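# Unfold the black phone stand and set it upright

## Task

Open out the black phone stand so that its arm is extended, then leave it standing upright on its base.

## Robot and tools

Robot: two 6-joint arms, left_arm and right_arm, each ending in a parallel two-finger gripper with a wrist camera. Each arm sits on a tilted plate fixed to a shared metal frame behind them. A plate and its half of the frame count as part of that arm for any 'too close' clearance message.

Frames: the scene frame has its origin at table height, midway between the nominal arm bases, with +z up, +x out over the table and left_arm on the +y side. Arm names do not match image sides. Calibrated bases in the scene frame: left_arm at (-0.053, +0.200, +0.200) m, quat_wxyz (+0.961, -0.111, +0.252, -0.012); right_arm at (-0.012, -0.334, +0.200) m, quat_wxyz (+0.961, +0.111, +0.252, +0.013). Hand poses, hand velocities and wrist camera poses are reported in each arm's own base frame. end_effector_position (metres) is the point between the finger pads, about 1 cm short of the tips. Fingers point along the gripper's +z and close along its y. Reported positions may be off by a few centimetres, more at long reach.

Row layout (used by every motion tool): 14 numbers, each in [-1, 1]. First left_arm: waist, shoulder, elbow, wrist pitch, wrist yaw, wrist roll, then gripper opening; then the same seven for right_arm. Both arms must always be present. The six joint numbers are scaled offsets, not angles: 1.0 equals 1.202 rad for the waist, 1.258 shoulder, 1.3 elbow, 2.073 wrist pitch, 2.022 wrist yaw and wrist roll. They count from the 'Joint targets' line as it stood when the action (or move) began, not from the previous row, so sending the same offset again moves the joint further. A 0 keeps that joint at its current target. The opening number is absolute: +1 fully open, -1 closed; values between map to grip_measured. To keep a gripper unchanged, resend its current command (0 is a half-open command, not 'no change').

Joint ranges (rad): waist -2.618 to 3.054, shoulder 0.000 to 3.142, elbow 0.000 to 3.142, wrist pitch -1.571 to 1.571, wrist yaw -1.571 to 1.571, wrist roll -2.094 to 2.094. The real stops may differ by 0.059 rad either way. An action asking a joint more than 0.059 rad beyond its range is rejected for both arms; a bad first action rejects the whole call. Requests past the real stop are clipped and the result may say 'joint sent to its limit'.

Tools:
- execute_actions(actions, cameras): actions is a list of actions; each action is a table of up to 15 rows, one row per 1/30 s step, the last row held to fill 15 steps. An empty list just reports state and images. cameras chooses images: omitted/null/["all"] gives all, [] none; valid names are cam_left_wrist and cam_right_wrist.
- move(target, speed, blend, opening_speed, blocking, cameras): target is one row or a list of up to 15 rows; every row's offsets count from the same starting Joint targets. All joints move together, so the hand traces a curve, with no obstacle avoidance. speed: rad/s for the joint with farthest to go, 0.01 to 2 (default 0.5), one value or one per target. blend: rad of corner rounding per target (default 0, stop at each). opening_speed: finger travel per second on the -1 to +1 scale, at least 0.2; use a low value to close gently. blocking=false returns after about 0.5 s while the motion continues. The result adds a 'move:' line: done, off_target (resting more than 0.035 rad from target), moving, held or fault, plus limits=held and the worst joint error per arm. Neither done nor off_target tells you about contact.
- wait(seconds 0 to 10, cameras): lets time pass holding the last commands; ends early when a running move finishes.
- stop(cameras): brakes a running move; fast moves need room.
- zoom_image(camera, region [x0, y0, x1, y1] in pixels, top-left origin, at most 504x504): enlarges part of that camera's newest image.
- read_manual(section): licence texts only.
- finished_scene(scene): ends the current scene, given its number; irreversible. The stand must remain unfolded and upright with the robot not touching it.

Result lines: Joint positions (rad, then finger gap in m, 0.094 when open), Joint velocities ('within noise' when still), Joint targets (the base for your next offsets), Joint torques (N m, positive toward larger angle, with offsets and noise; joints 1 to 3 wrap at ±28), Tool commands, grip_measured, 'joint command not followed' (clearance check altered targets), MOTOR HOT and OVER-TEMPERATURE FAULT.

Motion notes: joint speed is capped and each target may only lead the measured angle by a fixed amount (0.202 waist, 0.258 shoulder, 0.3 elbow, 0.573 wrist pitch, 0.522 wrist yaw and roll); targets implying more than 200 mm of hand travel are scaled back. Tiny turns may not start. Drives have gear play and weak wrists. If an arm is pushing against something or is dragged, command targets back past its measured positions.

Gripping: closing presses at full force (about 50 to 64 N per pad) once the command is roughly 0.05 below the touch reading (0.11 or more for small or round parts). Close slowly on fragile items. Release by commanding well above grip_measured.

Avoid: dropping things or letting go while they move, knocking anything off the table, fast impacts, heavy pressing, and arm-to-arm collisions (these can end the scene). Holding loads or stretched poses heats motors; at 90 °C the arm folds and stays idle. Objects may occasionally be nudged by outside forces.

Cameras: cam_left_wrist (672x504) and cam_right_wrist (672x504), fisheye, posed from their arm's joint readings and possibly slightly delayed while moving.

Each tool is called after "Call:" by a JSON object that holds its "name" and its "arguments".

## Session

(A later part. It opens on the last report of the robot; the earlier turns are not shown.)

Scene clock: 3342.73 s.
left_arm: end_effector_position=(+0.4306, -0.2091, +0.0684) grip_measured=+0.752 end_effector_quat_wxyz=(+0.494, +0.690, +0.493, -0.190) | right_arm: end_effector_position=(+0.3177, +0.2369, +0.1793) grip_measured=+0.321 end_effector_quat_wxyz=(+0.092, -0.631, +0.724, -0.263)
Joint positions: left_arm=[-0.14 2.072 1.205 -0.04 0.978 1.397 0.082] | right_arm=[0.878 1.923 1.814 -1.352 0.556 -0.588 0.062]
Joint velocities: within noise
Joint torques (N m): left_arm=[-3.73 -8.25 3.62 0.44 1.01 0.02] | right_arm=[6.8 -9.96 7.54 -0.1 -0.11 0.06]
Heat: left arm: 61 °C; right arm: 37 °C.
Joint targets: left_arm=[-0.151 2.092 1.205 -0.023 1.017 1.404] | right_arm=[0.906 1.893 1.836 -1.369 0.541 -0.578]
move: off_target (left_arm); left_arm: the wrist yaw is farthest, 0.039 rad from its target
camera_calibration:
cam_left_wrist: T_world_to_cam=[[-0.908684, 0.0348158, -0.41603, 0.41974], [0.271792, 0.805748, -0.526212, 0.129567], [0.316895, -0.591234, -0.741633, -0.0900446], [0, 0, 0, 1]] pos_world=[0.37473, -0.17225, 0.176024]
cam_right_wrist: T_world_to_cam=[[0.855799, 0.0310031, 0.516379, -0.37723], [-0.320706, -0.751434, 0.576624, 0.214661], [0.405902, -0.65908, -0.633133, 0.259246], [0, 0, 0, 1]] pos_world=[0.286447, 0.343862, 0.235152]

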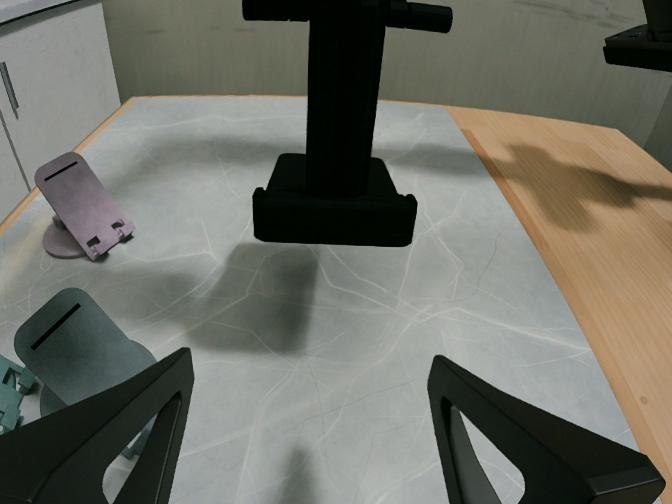

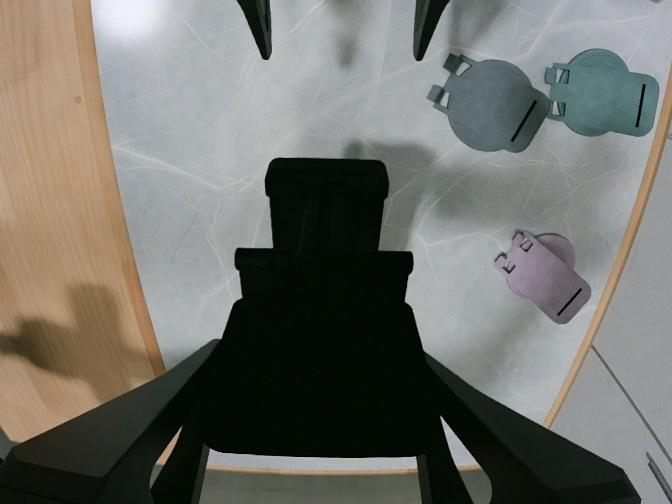

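Call:
{"name": "move", "arguments": {"target": [[-0.0832,0.0437,0.0104,0.0658,-0.0344,-0.0591,0.75,0,0,0,0,0,0,-0.5],[-0.1664,0.0874,0.0208,0.1317,-0.0687,-0.1182,0.75,0,0,0,0,0,0,-0.5]], "speed": 0.2, "blend": [0.02,0]}}

Scene clock: 3367.00 s.
left_arm: end_effector_position=(+0.4249, -0.2915, +0.0481) grip_measured=+0.752 end_effector_quat_wxyz=(+0.497, +0.692, +0.482, -0.203) | right_arm: end_effector_position=(+0.3167, +0.2360, +0.1790) grip_measured=+0.321 end_effector_quat_wxyz=(+0.089, -0.632, +0.723, -0.263)
Joint positions: left_arm=[-0.334 2.173 1.215 0.23 0.88 1.175 0.082] | right_arm=[0.878 1.923 1.814 -1.358 0.554 -0.588 0.062]
Joint velocities: within noise
Joint torques (N m): left_arm=[-5.48 -7.68 5.22 0.75 0.52 -0.09] | right_arm=[6.8 -9.95 7.51 -0.05 -0.1 0.06]
Heat: left arm: 56 °C; right arm: 37 °C.
Joint targets: left_arm=[-0.351 2.201 1.232 0.250 0.878 1.165] | right_arm=[0.906 1.893 1.836 -1.369 0.541 -0.578]
move: done
camera_calibration:
cam_left_wrist: T_world_to_cam=[[-0.90897, 0.0534625, -0.413419, 0.414332], [0.29318, 0.787007, -0.542831, 0.173101], [0.296342, -0.614623, -0.73104, -0.150636], [0, 0, 0, 1]] pos_world=[0.370505, -0.250968, 0.155136]
cam_right_wrist: T_world_to_cam=[[0.858412, 0.0330698, 0.511894, -0.376682], [-0.317635, -0.749318, 0.58106, 0.211567], [0.402787, -0.661385, -0.632719, 0.260359], [0, 0, 0, 1]] pos_world=[0.28568, 0.343185, 0.234622]

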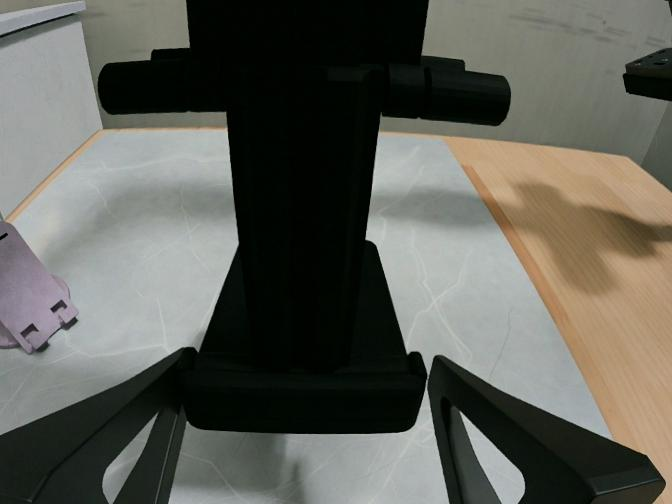

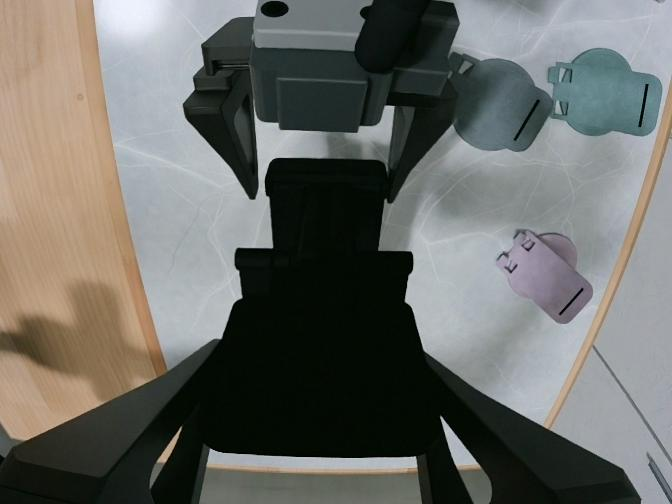

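Call:
{"name": "move", "arguments": {"target": [0,0,0,0,0,0,0,0,0,0,0,0,0,-0.5], "opening_speed": 0.5}}

Scene clock: 3378.93 s.
left_arm: end_effector_position=(+0.4256, -0.2914, +0.0482) grip_measured=+0.511 end_effector_quat_wxyz=(+0.497, +0.692, +0.483, -0.202) | right_arm: end_effector_position=(+0.3158, +0.2364, +0.1784) grip_measured=+0.321 end_effector_quat_wxyz=(+0.088, -0.633, +0.724, -0.260)
Joint positions: left_arm=[-0.334 2.173 1.215 0.233 0.877 1.172 0.071] | right_arm=[0.878 1.923 1.814 -1.36 0.548 -0.588 0.062]
Joint velocities: within noise
Joint torques (N m): left_arm=[-5.46 -7.68 5.23 0.72 0.54 -0.08] | right_arm=[6.8 -9.95 7.53 -0.04 -0.08 0.06]
Heat: left arm: 55 °C; right arm: 37 °C.
Joint targets: left_arm=[-0.351 2.201 1.232 0.250 0.878 1.165] | right_arm=[0.906 1.893 1.836 -1.369 0.541 -0.578]
move: done
camera_calibration:
cam_left_wrist: T_world_to_cam=[[-0.908803, 0.0503222, -0.41418, 0.414132], [0.290812, 0.788224, -0.542339, 0.174211], [0.299175, -0.613328, -0.730974, -0.151526], [0, 0, 0, 1]] pos_world=[0.371035, -0.251092, 0.155245]
cam_right_wrist: T_world_to_cam=[[0.861283, 0.0322288, 0.507103, -0.375469], [-0.313863, -0.751097, 0.580813, 0.211192], [0.399602, -0.659405, -0.636792, 0.261852], [0, 0, 0, 1]] pos_world=[0.285033, 0.343393, 0.234484]

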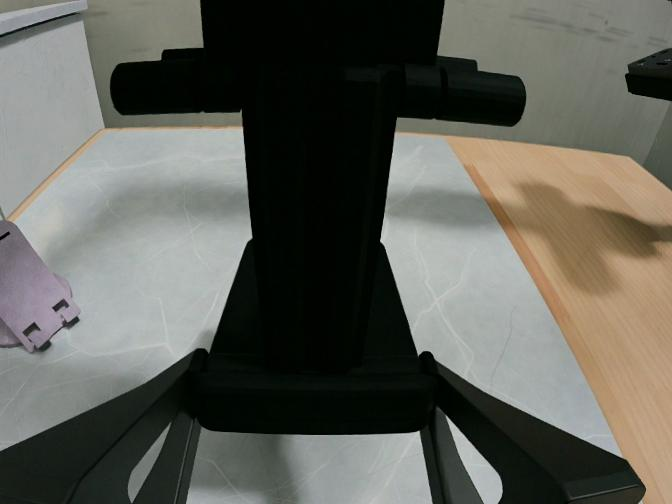

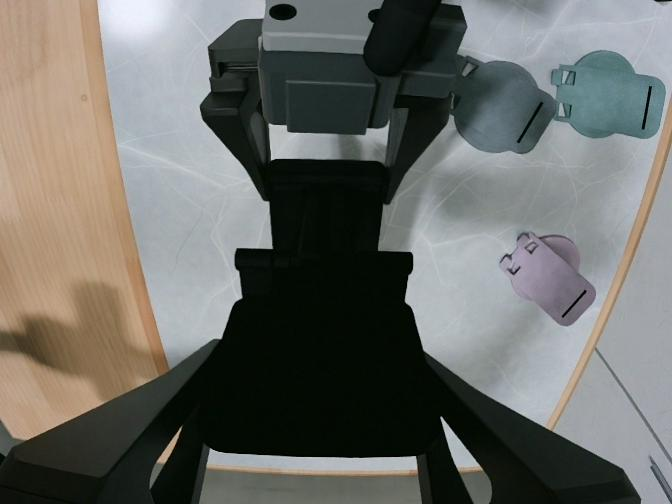

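Call:
{"name": "move", "arguments": {"target": [[0,0,0,0,0,0,-1,0,0,0,0,0,0,0.75]], "opening_speed": 0.5, "cameras": ["cam_left_wrist"]}}

Scene clock: 3424.73 s.
left_arm: end_effector_position=(+0.4269, -0.2905, +0.0458) grip_measured=+0.511 end_effector_quat_wxyz=(+0.495, +0.691, +0.488, -0.199) | right_arm: end_effector_position=(+0.3159, +0.2364, +0.1789) grip_measured=+0.748 end_effector_quat_wxyz=(+0.088, -0.633, +0.723, -0.263)
Joint positions: left_arm=[-0.334 2.176 1.215 0.233 0.866 1.17 0.071] | right_arm=[0.879 1.923 1.814 -1.36 0.553 -0.588 0.082]
Joint velocities: within noise
Joint torques (N m): left_arm=[-5.48 -7.9 5.22 0.72 0.66 -0.08] | right_arm=[6.68 -9.94 7.51 -0.04 -0.08 0.05]
Heat: left arm: 54 °C; right arm: 38 °C.
Joint targets: left_arm=[-0.351 2.201 1.232 0.250 0.878 1.165] | right_arm=[0.906 1.893 1.836 -1.369 0.541 -0.578]
move: done
camera_calibration:
cam_left_wrist: T_world_to_cam=[[-0.910011, 0.0454893, -0.412082, 0.413212], [0.282902, 0.794723, -0.537012, 0.17686], [0.303062, -0.605266, -0.736075, -0.152222], [0, 0, 0, 1]] pos_world=[0.372126, -0.251486, 0.153206]
Images, in order (width x height): cam_left_wrist 672x504.

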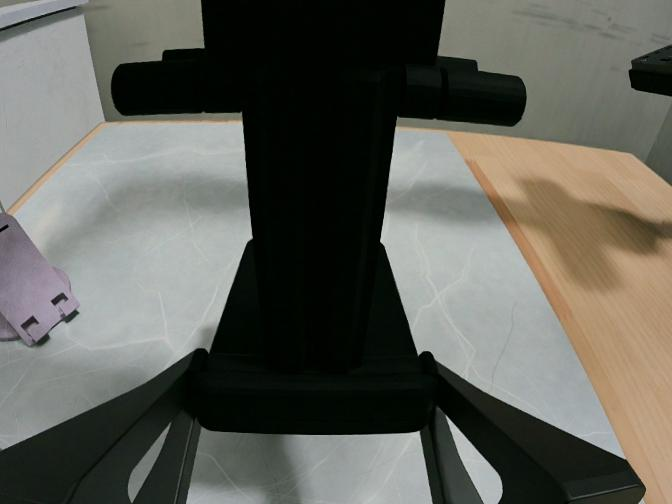

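Call:
{"name": "move", "arguments": {"target": [[0,0,0,0,0,0,-1,0.058,-0.026,0.098,-0.0685,-0.001,0.025,0.75],[0,0,0,0,0,0,-1,-0.4626,-0.3124,-0.0662,0.0815,-0.317,-0.1592,0.85],[0,0,0,0,0,0,-1,-0.6414,-0.388,-0.6138,0.3661,-0.6424,-0.4318,0.85]], "speed": [0.25,0.7,0.7], "blend": [0.01,0.1,0]}}

Scene clock: 3436.07 s.
left_arm: end_effector_position=(+0.4271, -0.2904, +0.0456) grip_measured=+0.511 end_effector_quat_wxyz=(+0.495, +0.691, +0.488, -0.198) | right_arm: end_effector_position=(+0.3203, +0.1652, +0.1706) grip_measured=+0.848 end_effector_quat_wxyz=(-0.411, +0.707, -0.564, -0.116)
Joint positions: left_arm=[-0.334 2.176 1.215 0.233 0.864 1.17 0.071] | right_arm=[0.138 1.43 1.044 -0.628 -0.727 -1.441 0.087]
Joint velocities: within noise
Joint torques (N m): left_arm=[-5.46 -7.9 5.2 0.71 0.67 -0.08] | right_arm=[1.29 -8.65 4.88 0.4 -0.9 -0.08]
Heat: left arm: 54 °C; right arm: 38 °C.
Joint targets: left_arm=[-0.351 2.201 1.232 0.250 0.878 1.165] | right_arm=[0.135 1.405 1.038 -0.610 -0.758 -1.451]
move: done; blend cut to 0 rad at target 2
camera_calibration:
cam_left_wrist: T_world_to_cam=[[-0.909925, 0.0448439, -0.412342, 0.413124], [0.28217, 0.795564, -0.536151, 0.177152], [0.304001, -0.604208, -0.736557, -0.152387], [0, 0, 0, 1]] pos_world=[0.37225, -0.251535, 0.153087]
cam_right_wrist: T_world_to_cam=[[0.845069, 0.0544697, 0.531875, -0.375748], [0.224218, -0.939198, -0.260064, 0.165819], [0.48537, 0.339028, -0.805901, 0.0445335], [0, 0, 0, 1]] pos_world=[0.258738, 0.161105, 0.278864]

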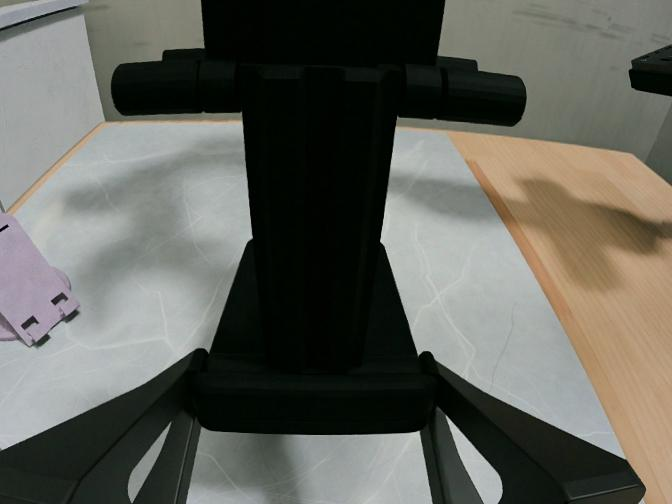

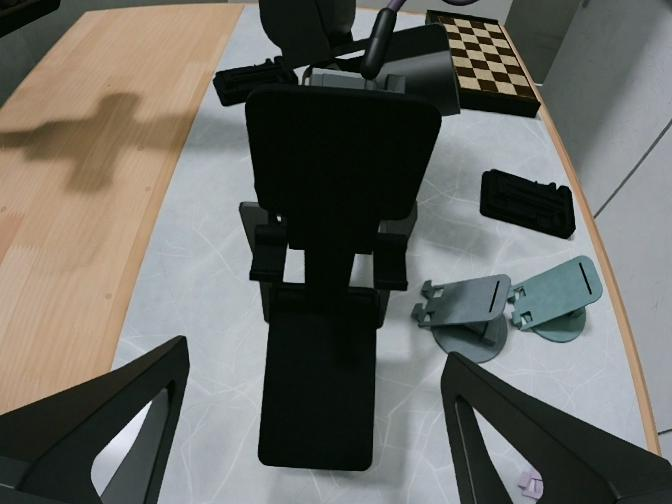

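Call:
{"name": "zoom_image", "arguments": {"camera": "cam_right_wrist", "region": [220, 70, 460, 310]}}

Scaled by 2.100 from the camera's 672x504 image, which has a finer 960x720 frame.

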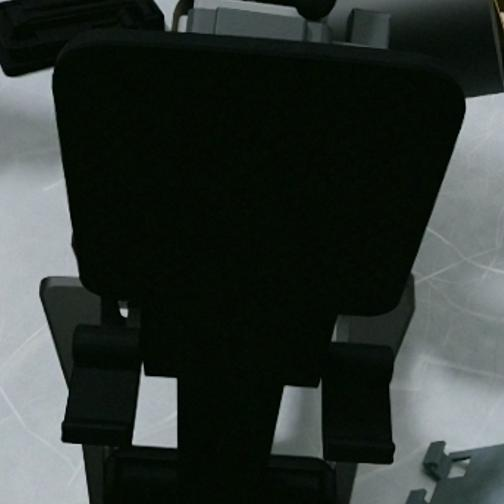

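Call:
{"name": "move", "arguments": {"target": [[0,0,0,0,0,0,-1,0.082,0.076,-0.015,0.0907,0.0257,0.0534,0.85],[0,0,0,0,0,0,-1,0.148,0.137,-0.03,0.1634,0.0463,0.0961,0.85]], "speed": 0.25, "blend": [0.02,0]}}

Scene clock: 3458.27 s.
left_arm: end_effector_position=(+0.4271, -0.2904, +0.0456) grip_measured=+0.511 end_effector_quat_wxyz=(+0.495, +0.691, +0.488, -0.198) | right_arm: end_effector_position=(+0.3478, +0.2216, +0.1485) grip_measured=+0.848 end_effector_quat_wxyz=(-0.440, +0.705, -0.545, -0.112)
Joint positions: left_arm=[-0.334 2.176 1.215 0.233 0.864 1.17 0.071] | right_arm=[0.295 1.559 1.009 -0.292 -0.665 -1.269 0.087]
Joint velocities: within noise
Joint torques (N m): left_arm=[-5.48 -7.9 5.2 0.71 0.67 -0.07] | right_arm=[3.78 -5.79 4.4 0.75 -0.51 0.09]
Heat: left arm: 53 °C; right arm: 38 °C.
Joint targets: left_arm=[-0.351 2.201 1.232 0.250 0.878 1.165] | right_arm=[0.313 1.577 0.999 -0.271 -0.664 -1.257]
move: done
camera_calibration:
cam_left_wrist: T_world_to_cam=[[-0.909925, 0.0448439, -0.412342, 0.413124], [0.28217, 0.795564, -0.536151, 0.177152], [0.304001, -0.604208, -0.736557, -0.152387], [0, 0, 0, 1]] pos_world=[0.37225, -0.251535, 0.153087]
cam_right_wrist: T_world_to_cam=[[0.814713, 0.0426685, 0.578292, -0.384101], [0.252063, -0.924197, -0.286922, 0.197948], [0.522214, 0.379525, -0.76371, -0.0337816], [0, 0, 0, 1]] pos_world=[0.280678, 0.212153, 0.253119]

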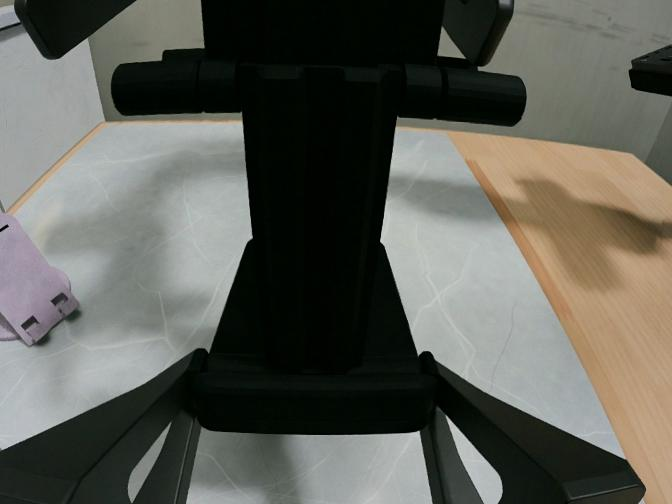

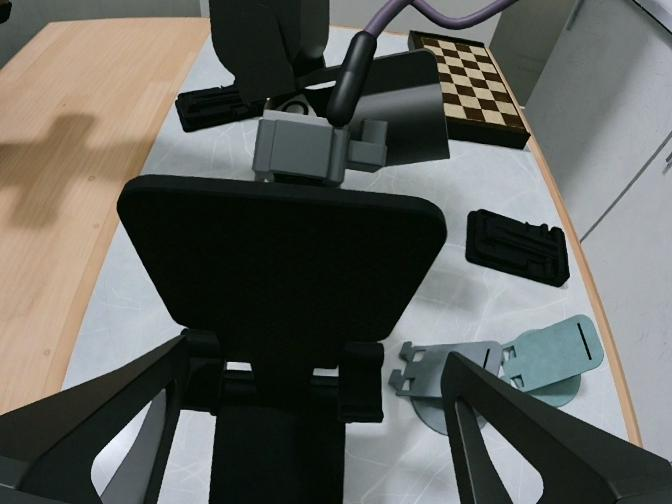

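Call:
{"name": "zoom_image", "arguments": {"camera": "cam_right_wrist", "region": [160, 300, 460, 460]}}

Scaled by 1.680 from the camera's 672x504 image, which has a finer 960x720 frame.

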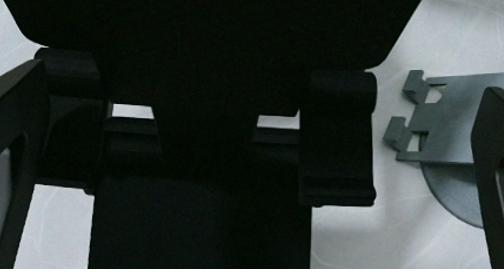

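Call:
{"name": "execute_actions", "arguments": {"actions": []}}

Scene clock: 3495.47 s.
left_arm: end_effector_position=(+0.4271, -0.2904, +0.0456) grip_measured=+0.511 end_effector_quat_wxyz=(+0.495, +0.691, +0.488, -0.198) | right_arm: end_effector_position=(+0.3480, +0.2217, +0.1488) grip_measured=+0.848 end_effector_quat_wxyz=(-0.441, +0.704, -0.545, -0.112)
Joint positions: left_arm=[-0.334 2.176 1.215 0.233 0.864 1.17 0.071] | right_arm=[0.295 1.559 1.009 -0.291 -0.665 -1.268 0.087]
Joint velocities: within noise
Joint torques (N m): left_arm=[-5.49 -7.9 5.22 0.72 0.67 -0.08] | right_arm=[3.78 -5.81 4.41 0.74 -0.51 0.07]
Heat: left arm: 52 °C; right arm: 35 °C.
Joint targets: left_arm=[-0.351 2.201 1.232 0.250 0.878 1.165] | right_arm=[0.313 1.577 0.999 -0.271 -0.664 -1.257]
Tool commands: left_gripper/opening=-1.0 right_gripper/opening=+0.85
camera_calibration:
cam_left_wrist: T_world_to_cam=[[-0.909925, 0.0448439, -0.412342, 0.413124], [0.28217, 0.795564, -0.536151, 0.177152], [0.304001, -0.604208, -0.736557, -0.152387], [0, 0, 0, 1]] pos_world=[0.37225, -0.251535, 0.153087]
cam_right_wrist: T_world_to_cam=[[0.814561, 0.0413915, 0.578599, -0.384126], [0.251326, -0.924153, -0.287708, 0.19838], [0.522806, 0.379773, -0.763182, -0.034104], [0, 0, 0, 1]] pos_world=[0.280866, 0.212185, 0.253303]

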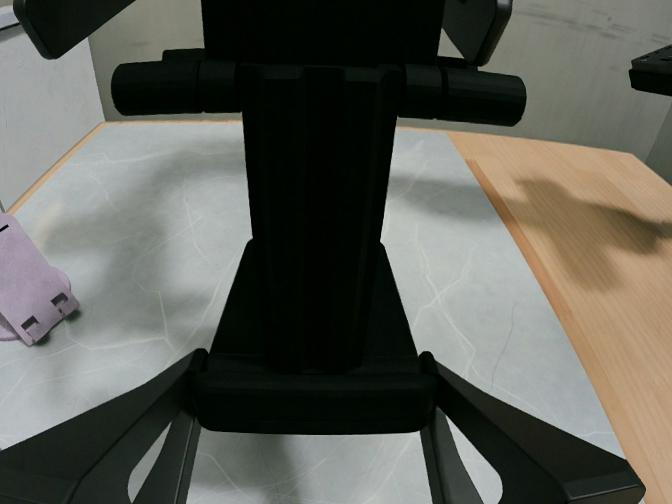

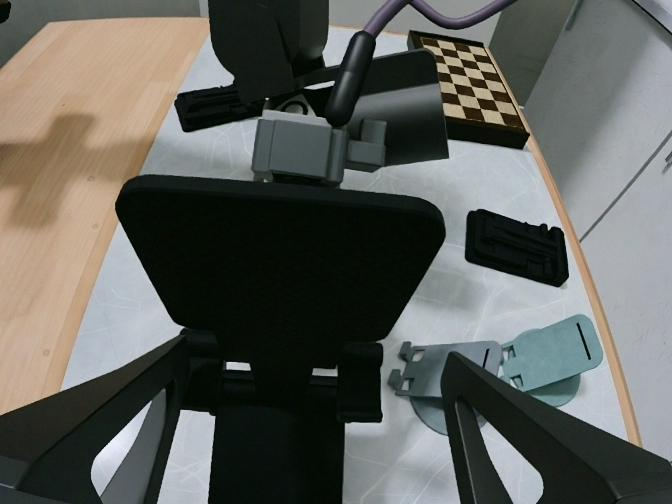

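Call:
{"name": "move", "arguments": {"target": [0,0,0,0,0,0,-1,-0.020,-0.016,-0.043,0.019,-0.0035,-0.006,0.87], "speed": 0.15, "cameras": ["cam_right_wrist"]}}

Scene clock: 3531.10 s.
left_arm: end_effector_position=(+0.4273, -0.2903, +0.0455) grip_measured=+0.511 end_effector_quat_wxyz=(+0.495, +0.692, +0.488, -0.197) | right_arm: end_effector_position=(+0.3407, +0.2195, +0.1327) grip_measured=+0.868 end_effector_quat_wxyz=(-0.434, +0.704, -0.550, -0.117)
Joint positions: left_arm=[-0.334 2.176 1.215 0.233 0.863 1.172 0.071] | right_arm=[0.295 1.559 0.952 -0.252 -0.665 -1.264 0.088]
Joint velocities: within noise
Joint torques (N m): left_arm=[-5.48 -7.9 5.2 0.72 0.69 -0.08] | right_arm=[1.87 -7.01 4.19 0.73 -0.59 -0.06]
Heat: left arm: 52 °C; right arm: 35 °C.
Joint targets: left_arm=[-0.351 2.201 1.232 0.250 0.878 1.165] | right_arm=[0.289 1.557 0.943 -0.232 -0.671 -1.269]
move: done
camera_calibration:
cam_right_wrist: T_world_to_cam=[[0.82598, 0.0423995, 0.562102, -0.370689], [0.243917, -0.925863, -0.288586, 0.19656], [0.508194, 0.375472, -0.775087, -0.034177], [0, 0, 0, 1]] pos_world=[0.275606, 0.210538, 0.238599]
Images, in order (width x height): cam_right_wrist 672x504.

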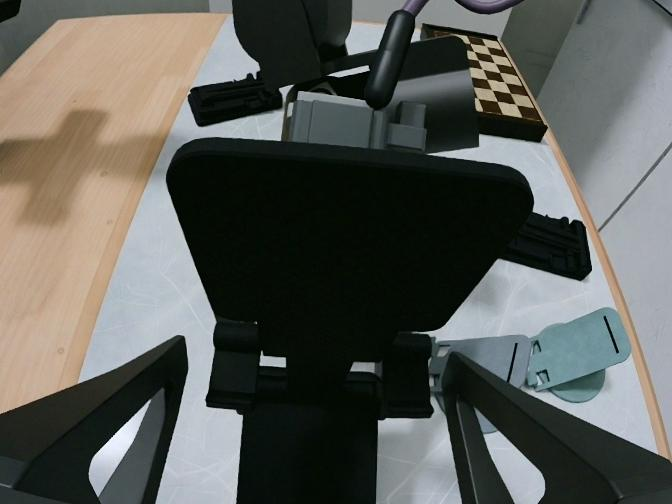

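Call:
{"name": "move", "arguments": {"target": [0,0,0,0,0,0,-1,0.035,0.048,0.014,0.024,0.010,0.011,0.87], "speed": 0.12}}

Scene clock: 3551.20 s.
left_arm: end_effector_position=(+0.4273, -0.2903, +0.0455) grip_measured=+0.511 end_effector_quat_wxyz=(+0.495, +0.692, +0.488, -0.197) | right_arm: end_effector_position=(+0.3461, +0.2263, +0.1236) grip_measured=+0.868 end_effector_quat_wxyz=(-0.434, +0.706, -0.547, -0.115)
Joint positions: left_arm=[-0.334 2.176 1.215 0.233 0.863 1.172 0.071] | right_arm=[0.312 1.599 0.952 -0.203 -0.653 -1.258 0.088]
Joint velocities: within noise
Joint torques (N m): left_arm=[-5.48 -7.91 5.2 0.72 0.69 -0.07] | right_arm=[3.96 -5.71 5.6 0.73 -0.51 0.07]
Heat: left arm: 51 °C; right arm: 35 °C.
Joint targets: left_arm=[-0.351 2.201 1.232 0.250 0.878 1.165] | right_arm=[0.331 1.618 0.961 -0.182 -0.651 -1.247]
move: done
camera_calibration:
cam_left_wrist: T_world_to_cam=[[-0.909253, 0.0449354, -0.413812, 0.413054], [0.282685, 0.796388, -0.534654, 0.176879], [0.30553, -0.603114, -0.736821, -0.152804], [0, 0, 0, 1]] pos_world=[0.372256, -0.251583, 0.152907]
cam_right_wrist: T_world_to_cam=[[0.821784, 0.0490036, 0.567688, -0.371055], [0.250696, -0.925779, -0.282993, 0.195893], [0.511686, 0.374876, -0.773075, -0.0479128], [0, 0, 0, 1]] pos_world=[0.280334, 0.217498, 0.22904]

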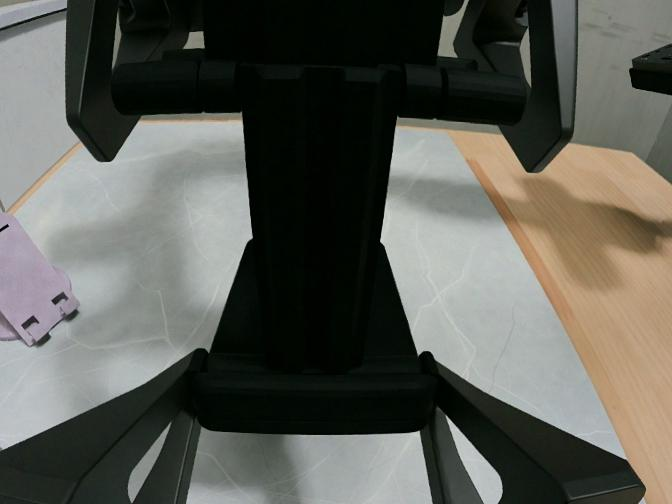

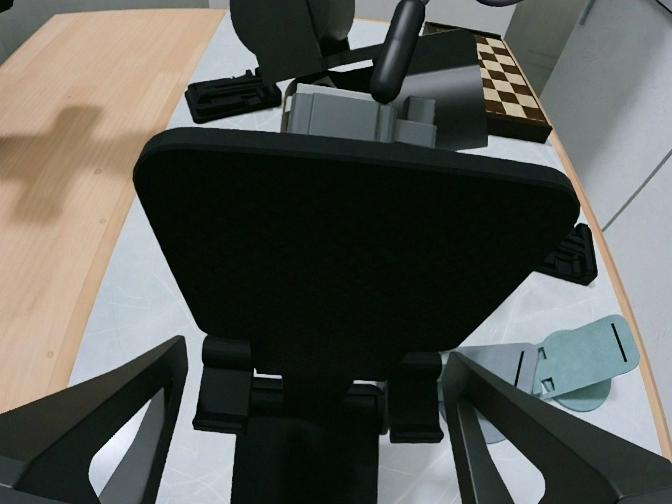

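Call:
{"name": "move", "arguments": {"target": [0,0,0,0,0,0,-1,0,0,0,0,0,0,0.45], "opening_speed": 0.2}}

Call:
{"name": "move", "arguments": {"target": [0,0,0,0,0,0,-1,0,0,0,0,0,0,-0.3], "opening_speed": 0.5}}

Scene clock: 3560.10 s.
left_arm: end_effector_position=(+0.4273, -0.2903, +0.0455) grip_measured=+0.511 end_effector_quat_wxyz=(+0.495, +0.692, +0.487, -0.197) | right_arm: end_effector_position=(+0.3467, +0.2263, +0.1239) grip_measured=+0.450 end_effector_quat_wxyz=(-0.435, +0.706, -0.547, -0.114)
Joint positions: left_arm=[-0.334 2.176 1.215 0.233 0.863 1.174 0.071] | right_arm=[0.312 1.599 0.952 -0.2 -0.651 -1.257 0.068]
Joint velocities: within noise
Joint torques (N m): left_arm=[-5.48 -7.9 5.2 0.72 0.69 -0.08] | right_arm=[3.95 -5.71 5.6 0.74 -0.52 0.06]
Heat: left arm: 51 °C; right arm: 35 °C.
Joint targets: left_arm=[-0.351 2.201 1.232 0.250 0.878 1.165] | right_arm=[0.331 1.618 0.961 -0.182 -0.651 -1.247]
move: done
camera_calibration:
cam_left_wrist: T_world_to_cam=[[-0.908665, 0.045672, -0.41502, 0.413072], [0.283932, 0.796373, -0.534016, 0.176312], [0.306121, -0.603079, -0.736604, -0.153056], [0, 0, 0, 1]] pos_world=[0.372137, -0.251581, 0.152845]
cam_right_wrist: T_world_to_cam=[[0.82066, 0.0472334, 0.569461, -0.371179], [0.249515, -0.926169, -0.282761, 0.196267], [0.514061, 0.37414, -0.771855, -0.0488016], [0, 0, 0, 1]] pos_world=[0.280728, 0.217567, 0.229201]

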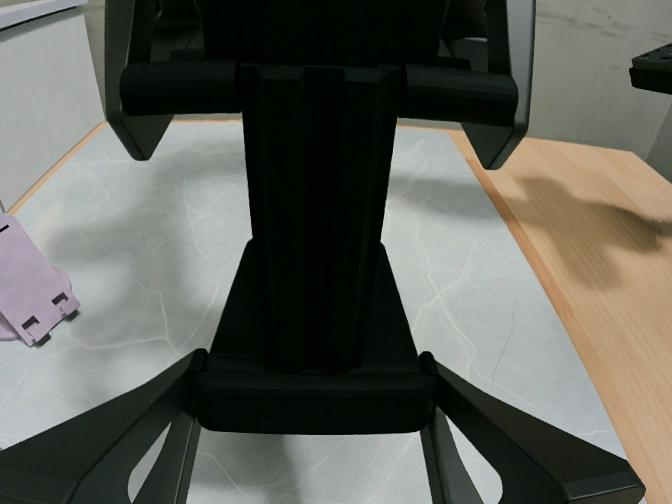

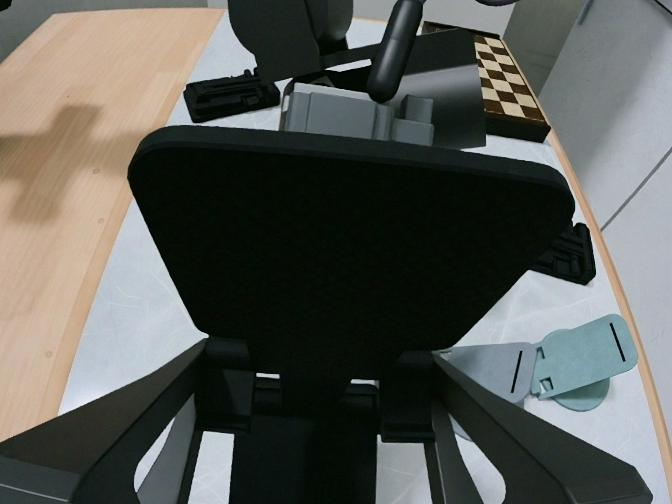

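Scene clock: 3561.80 s.
left_arm: end_effector_position=(+0.4273, -0.2903, +0.0455) grip_measured=+0.511 end_effector_quat_wxyz=(+0.495, +0.692, +0.487, -0.197) | right_arm: end_effector_position=(+0.3467, +0.2263, +0.1239) grip_measured=+0.440 end_effector_quat_wxyz=(-0.435, +0.706, -0.547, -0.114)
Joint positions: left_arm=[-0.334 2.176 1.215 0.233 0.863 1.174 0.071] | right_arm=[0.312 1.599 0.952 -0.2 -0.651 -1.257 0.068]
Joint velocities: within noise
Joint torques (N m): left_arm=[-5.48 -7.9 5.2 0.72 0.69 -0.07] | right_arm=[3.96 -5.71 5.59 0.73 -0.52 0.06]
Heat: left arm: 51 °C; right arm: 35 °C.
Joint targets: left_arm=[-0.351 2.201 1.232 0.250 0.878 1.165] | right_arm=[0.331 1.618 0.961 -0.182 -0.651 -1.247]
move: done
camera_calibration:
cam_left_wrist: T_world_to_cam=[[-0.908665, 0.045672, -0.41502, 0.413072], [0.283932, 0.796373, -0.534016, 0.176312], [0.306121, -0.603079, -0.736604, -0.153056], [0, 0, 0, 1]] pos_world=[0.372137, -0.251581, 0.152845]
cam_right_wrist: T_world_to_cam=[[0.82066, 0.0472334, 0.569461, -0.371179], [0.249515, -0.926169, -0.282761, 0.196267], [0.514061, 0.37414, -0.771855, -0.0488016], [0, 0, 0, 1]] pos_world=[0.280728, 0.217567, 0.229201]

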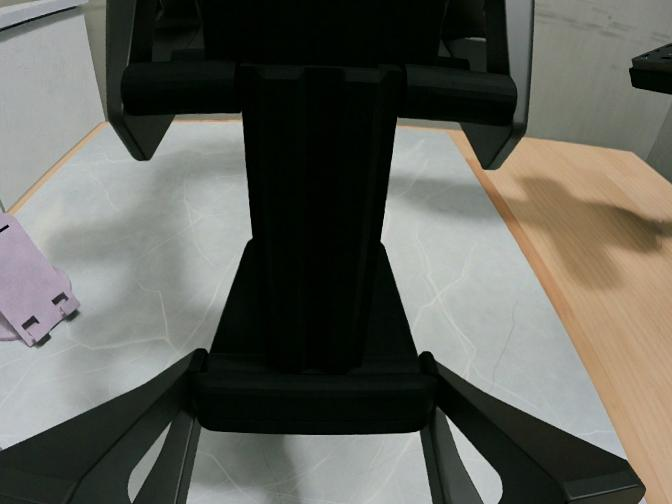

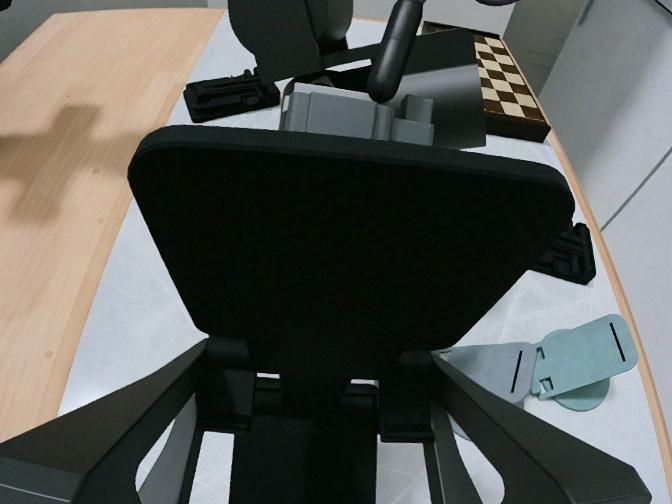

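Call:
{"name": "move", "arguments": {"target": [0,0,0,0,0,0,-1,0.021,-0.022,0.015,-0.029,0.042,0.002,-0.6], "speed": 0.1}}

Scene clock: 3597.57 s.
left_arm: end_effector_position=(+0.4295, -0.2888, +0.0424) grip_measured=+0.511 end_effector_quat_wxyz=(+0.492, +0.692, +0.493, -0.190) | right_arm: end_effector_position=(+0.3497, +0.2258, +0.1205) grip_measured=+0.440 end_effector_quat_wxyz=(-0.421, +0.710, -0.558, -0.092)
Joint positions: left_arm=[-0.334 2.179 1.215 0.233 0.844 1.174 0.071] | right_arm=[0.333 1.599 0.964 -0.219 -0.582 -1.252 0.068]
Joint velocities: within noise
Joint torques (N m): left_arm=[-5.48 -8.14 5.19 0.71 0.89 -0.07] | right_arm=[4.34 -7.69 6.32 0.35 -0.32 0.05]
Heat: left arm: 51 °C; right arm: 35 °C.
Joint targets: left_arm=[-0.351 2.201 1.232 0.250 0.878 1.165] | right_arm=[0.356 1.590 0.981 -0.242 -0.566 -1.243]
move: done
camera_calibration:
cam_left_wrist: T_world_to_cam=[[-0.908779, 0.0384217, -0.415504, 0.411713], [0.273515, 0.806857, -0.523614, 0.179873], [0.315134, -0.589496, -0.743764, -0.154771], [0, 0, 0, 1]] pos_world=[0.373732, -0.252188, 0.150139]
cam_right_wrist: T_world_to_cam=[[0.817841, 0.0535359, 0.572949, -0.372542], [0.22622, -0.94541, -0.234574, 0.200809], [0.529113, 0.321457, -0.785306, -0.0444976], [0, 0, 0, 1]] pos_world=[0.282797, 0.224095, 0.225608]

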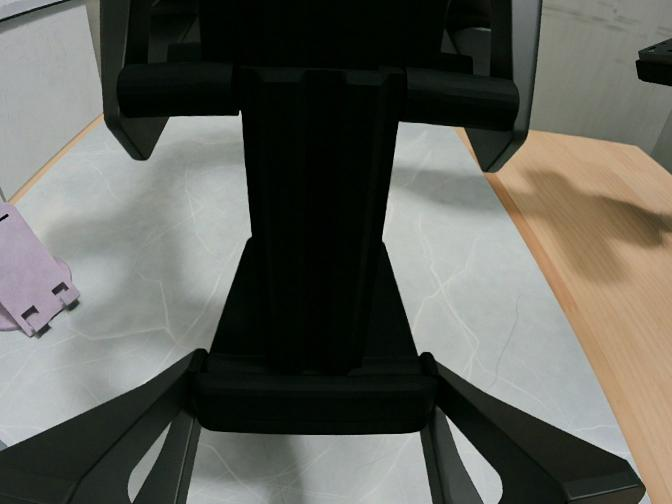

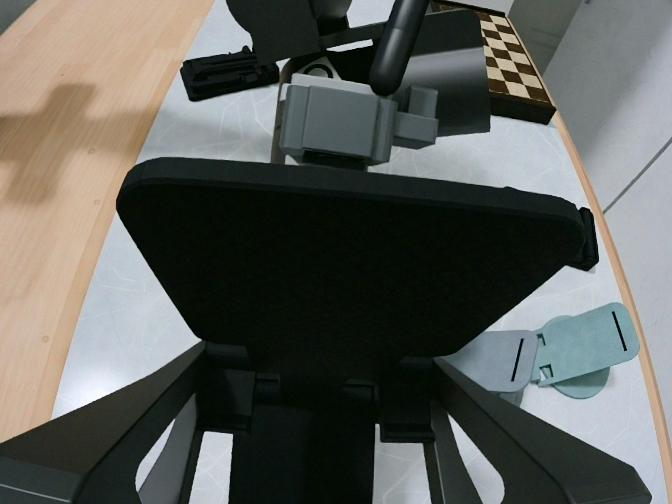

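Call:
{"name": "move", "arguments": {"target": [0,0,0,0,0,0,-1,-0.0258,-0.0234,-0.002,-0.020,-0.009,-0.013,-0.6], "speed": 0.1}}

Scene clock: 3610.37 s.
left_arm: end_effector_position=(+0.4291, -0.2895, +0.0424) grip_measured=+0.511 end_effector_quat_wxyz=(+0.492, +0.692, +0.492, -0.190) | right_arm: end_effector_position=(+0.3475, +0.2230, +0.1212) grip_measured=+0.440 end_effector_quat_wxyz=(-0.416, +0.710, -0.560, -0.091)
Joint positions: left_arm=[-0.335 2.179 1.215 0.233 0.844 1.174 0.071] | right_arm=[0.33 1.588 0.964 -0.24 -0.578 -1.257 0.068]
Joint velocities: within noise
Joint torques (N m): left_arm=[-5.3 -8.13 5.19 0.72 0.89 -0.08] | right_arm=[2.1 -9.05 6.13 0.16 -0.58 -0.11]
Heat: left arm: 51 °C; right arm: 36 °C.
Joint targets: left_arm=[-0.351 2.201 1.232 0.250 0.878 1.165] | right_arm=[0.325 1.560 0.978 -0.284 -0.584 -1.269]
move: off_target (right_arm); right_arm: the wrist pitch is farthest, 0.043 rad from its target
camera_calibration:
cam_left_wrist: T_world_to_cam=[[-0.908719, 0.0398157, -0.415504, 0.411713], [0.274752, 0.806437, -0.523614, 0.179873], [0.31423, -0.589979, -0.743764, -0.154771], [0, 0, 0, 1]] pos_world=[0.373344, -0.252761, 0.150139]
cam_right_wrist: T_world_to_cam=[[0.82133, 0.0557048, 0.567727, -0.372048], [0.221881, -0.948049, -0.227974, 0.200127], [0.525534, 0.31321, -0.791021, -0.0381134], [0, 0, 0, 1]] pos_world=[0.281199, 0.222393, 0.226697]

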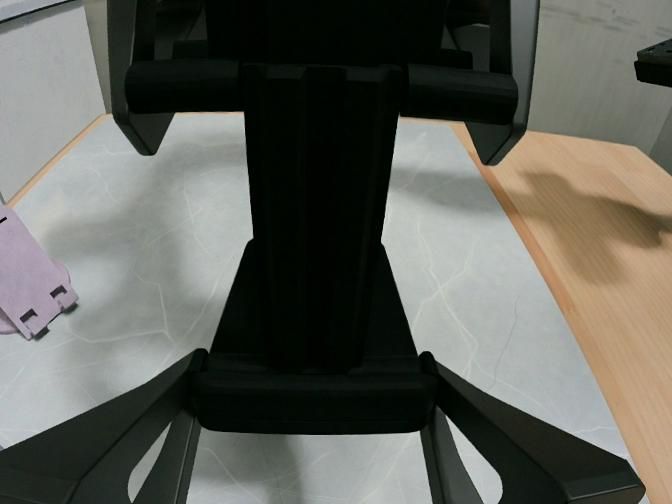

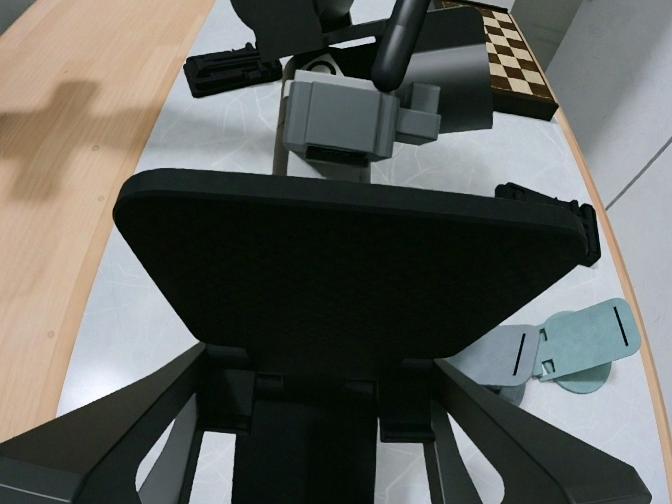

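Call:
{"name": "move", "arguments": {"target": [0,0,0,0,0,0,-1,-0.0258,-0.0234,-0.002,-0.020,-0.009,-0.013,-0.6], "speed": 0.1}}

Call:
{"name": "move", "arguments": {"target": [0,0,0,0,0,0,-1,-0.0258,-0.0234,-0.002,-0.020,-0.009,-0.013,-0.6], "speed": 0.1}}

Scene clock: 3616.30 s.
left_arm: end_effector_position=(+0.4255, -0.2947, +0.0424) grip_measured=+0.511 end_effector_quat_wxyz=(+0.490, +0.694, +0.490, -0.195) | right_arm: end_effector_position=(+0.3440, +0.2148, +0.1248) grip_measured=+0.439 end_effector_quat_wxyz=(-0.413, +0.711, -0.562, -0.092)
Joint positions: left_arm=[-0.347 2.179 1.215 0.233 0.844 1.167 0.071] | right_arm=[0.309 1.565 0.964 -0.283 -0.59 -1.28 0.068]
Joint velocities: within noise
Joint torques (N m): left_arm=[-4.22 -8.12 5.22 0.72 0.89 -0.08] | right_arm=[1.21 -9.54 5.91 0.13 -0.64 -0.13]
Heat: left arm: 52 °C; right arm: 37 °C.
Joint targets: left_arm=[-0.351 2.201 1.232 0.250 0.878 1.165] | right_arm=[0.294 1.531 0.976 -0.325 -0.602 -1.296]
move: off_target (right_arm); right_arm: the wrist pitch is farthest, 0.042 rad from its target
camera_calibration:
cam_left_wrist: T_world_to_cam=[[-0.910505, 0.0479573, -0.410707, 0.41162], [0.279638, 0.803093, -0.52616, 0.18213], [0.304602, -0.593921, -0.744631, -0.153767], [0, 0, 0, 1]] pos_world=[0.37069, -0.257333, 0.150385]
cam_right_wrist: T_world_to_cam=[[0.824642, 0.0594799, 0.56252, -0.371995], [0.221594, -0.948942, -0.224513, 0.193782], [0.520444, 0.309793, -0.795717, -0.0277765], [0, 0, 0, 1]] pos_world=[0.278278, 0.214619, 0.230659]

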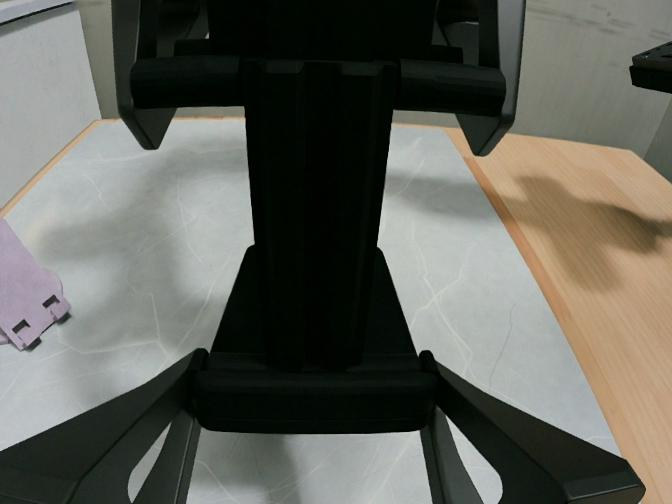

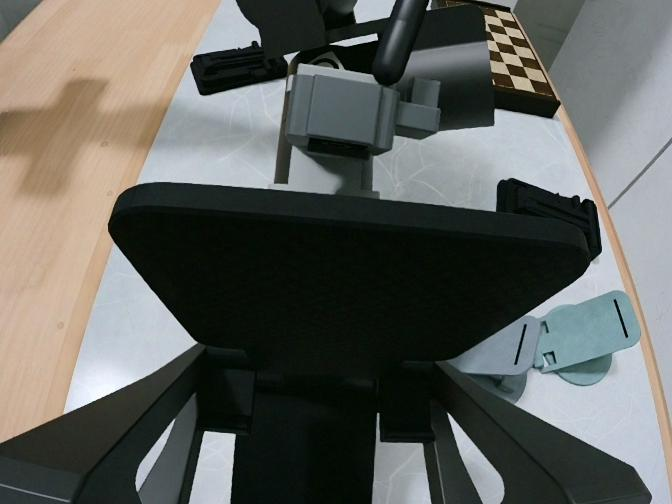

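Scene clock: 3617.13 s.
left_arm: end_effector_position=(+0.4241, -0.2999, +0.0445) grip_measured=+0.510 end_effector_quat_wxyz=(+0.492, +0.695, +0.486, -0.196) | right_arm: end_effector_position=(+0.3407, +0.2063, +0.1294) grip_measured=+0.439 end_effector_quat_wxyz=(-0.412, +0.713, -0.560, -0.093)
Joint positions: left_arm=[-0.358 2.179 1.22 0.238 0.844 1.163 0.071] | right_arm=[0.283 1.542 0.964 -0.323 -0.61 -1.309 0.068]
Joint velocities: within noise
Joint torques (N m): left_arm=[-3.32 -8.14 4.78 0.69 0.89 -0.05] | right_arm=[0.75 -9.96 5.72 0.08 -0.63 -0.1]
Heat: left arm: 52 °C; right arm: 37 °C.
Joint targets: left_arm=[-0.351 2.201 1.232 0.250 0.878 1.165] | right_arm=[0.263 1.502 0.973 -0.367 -0.620 -1.322]
move: off_target (right_arm); right_arm: the wrist pitch is farthest, 0.044 rad from its target
camera_calibration:
cam_left_wrist: T_world_to_cam=[[-0.908154, 0.0541685, -0.415118, 0.412559], [0.289047, 0.798436, -0.52816, 0.182559], [0.302835, -0.599639, -0.740759, -0.155969], [0, 0, 0, 1]] pos_world=[0.369131, -0.261634, 0.152145]
cam_right_wrist: T_world_to_cam=[[0.824617, 0.0635801, 0.562107, -0.372215], [0.226375, -0.947721, -0.224898, 0.18562], [0.518421, 0.312702, -0.7959, -0.0196837], [0, 0, 0, 1]] pos_world=[0.27512, 0.205737, 0.235304]

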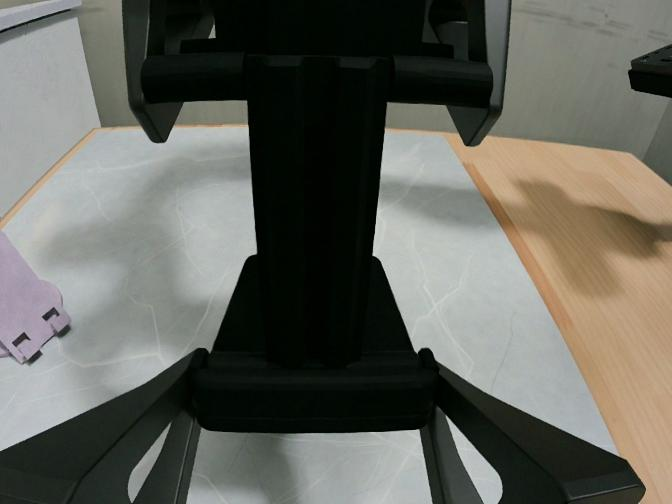

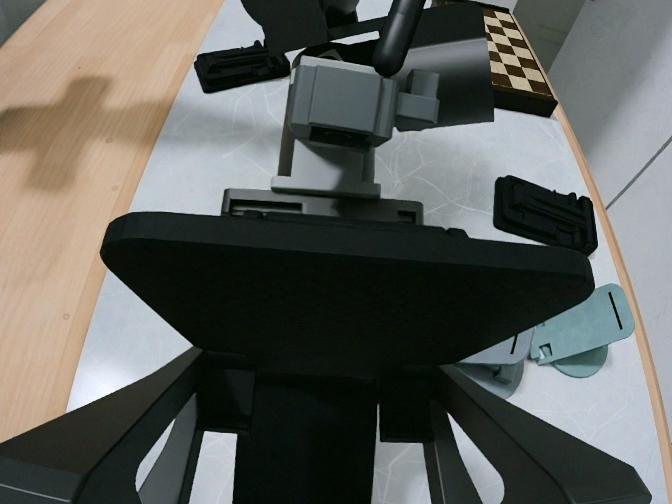

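Call:
{"name": "move", "arguments": {"target": [0,0,0,0,0,0,-1,0.085,0.075,0.006,0.065,0.028,0.04,-0.6], "speed": 0.1}}

Scene clock: 3700.67 s.
left_arm: end_effector_position=(+0.4289, -0.2924, +0.0449) grip_measured=+0.510 end_effector_quat_wxyz=(+0.495, +0.693, +0.488, -0.191) | right_arm: end_effector_position=(+0.3473, +0.2215, +0.1247) grip_measured=+0.439 end_effector_quat_wxyz=(-0.416, +0.710, -0.562, -0.081)
Joint positions: left_arm=[-0.34 2.179 1.22 0.238 0.849 1.172 0.071] | right_arm=[0.335 1.571 0.964 -0.249 -0.556 -1.255 0.068]
Joint velocities: within noise
Joint torques (N m): left_arm=[-4.94 -8.17 4.75 0.68 0.84 -0.06] | right_arm=[4.83 -5.23 6.45 0.74 -0.57 0.11]
Heat: left arm: 51 °C; right arm: 40 °C.
Joint targets: left_arm=[-0.351 2.201 1.232 0.250 0.878 1.165] | right_arm=[0.365 1.596 0.981 -0.232 -0.564 -1.241]
move: done
camera_calibration:
cam_left_wrist: T_world_to_cam=[[-0.905759, 0.0438793, -0.421516, 0.412961], [0.284004, 0.801086, -0.526879, 0.17827], [0.314552, -0.596938, -0.738053, -0.156993], [0, 0, 0, 1]] pos_world=[0.372796, -0.254645, 0.152127]
cam_right_wrist: T_world_to_cam=[[0.815318, 0.0542682, 0.576465, -0.372475], [0.214546, -0.953044, -0.213722, 0.2014], [0.537798, 0.297929, -0.788677, -0.0358751], [0, 0, 0, 1]] pos_world=[0.279769, 0.222845, 0.229468]

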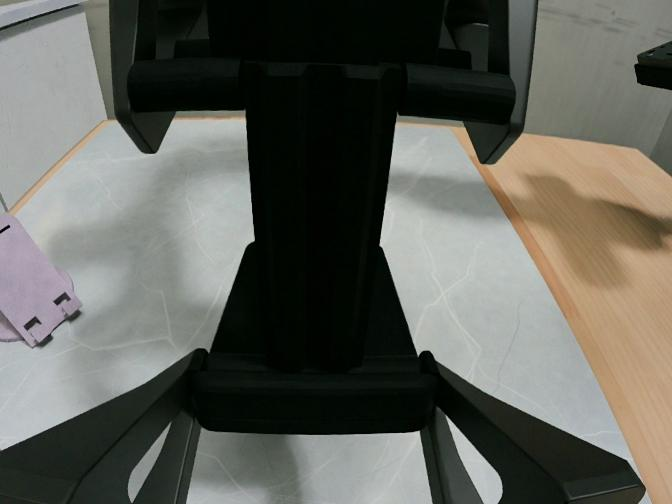

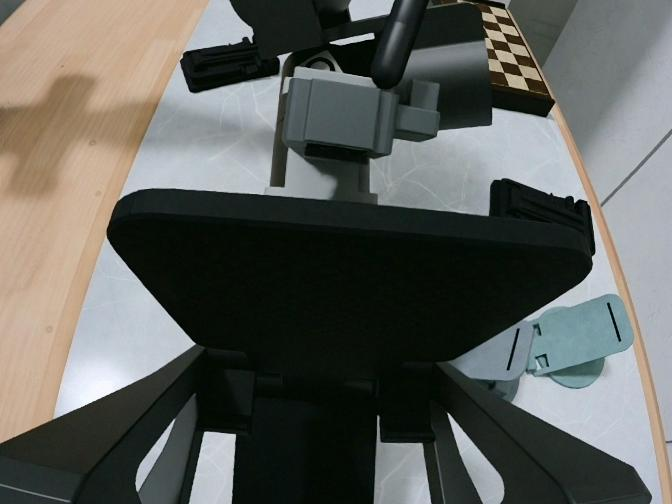

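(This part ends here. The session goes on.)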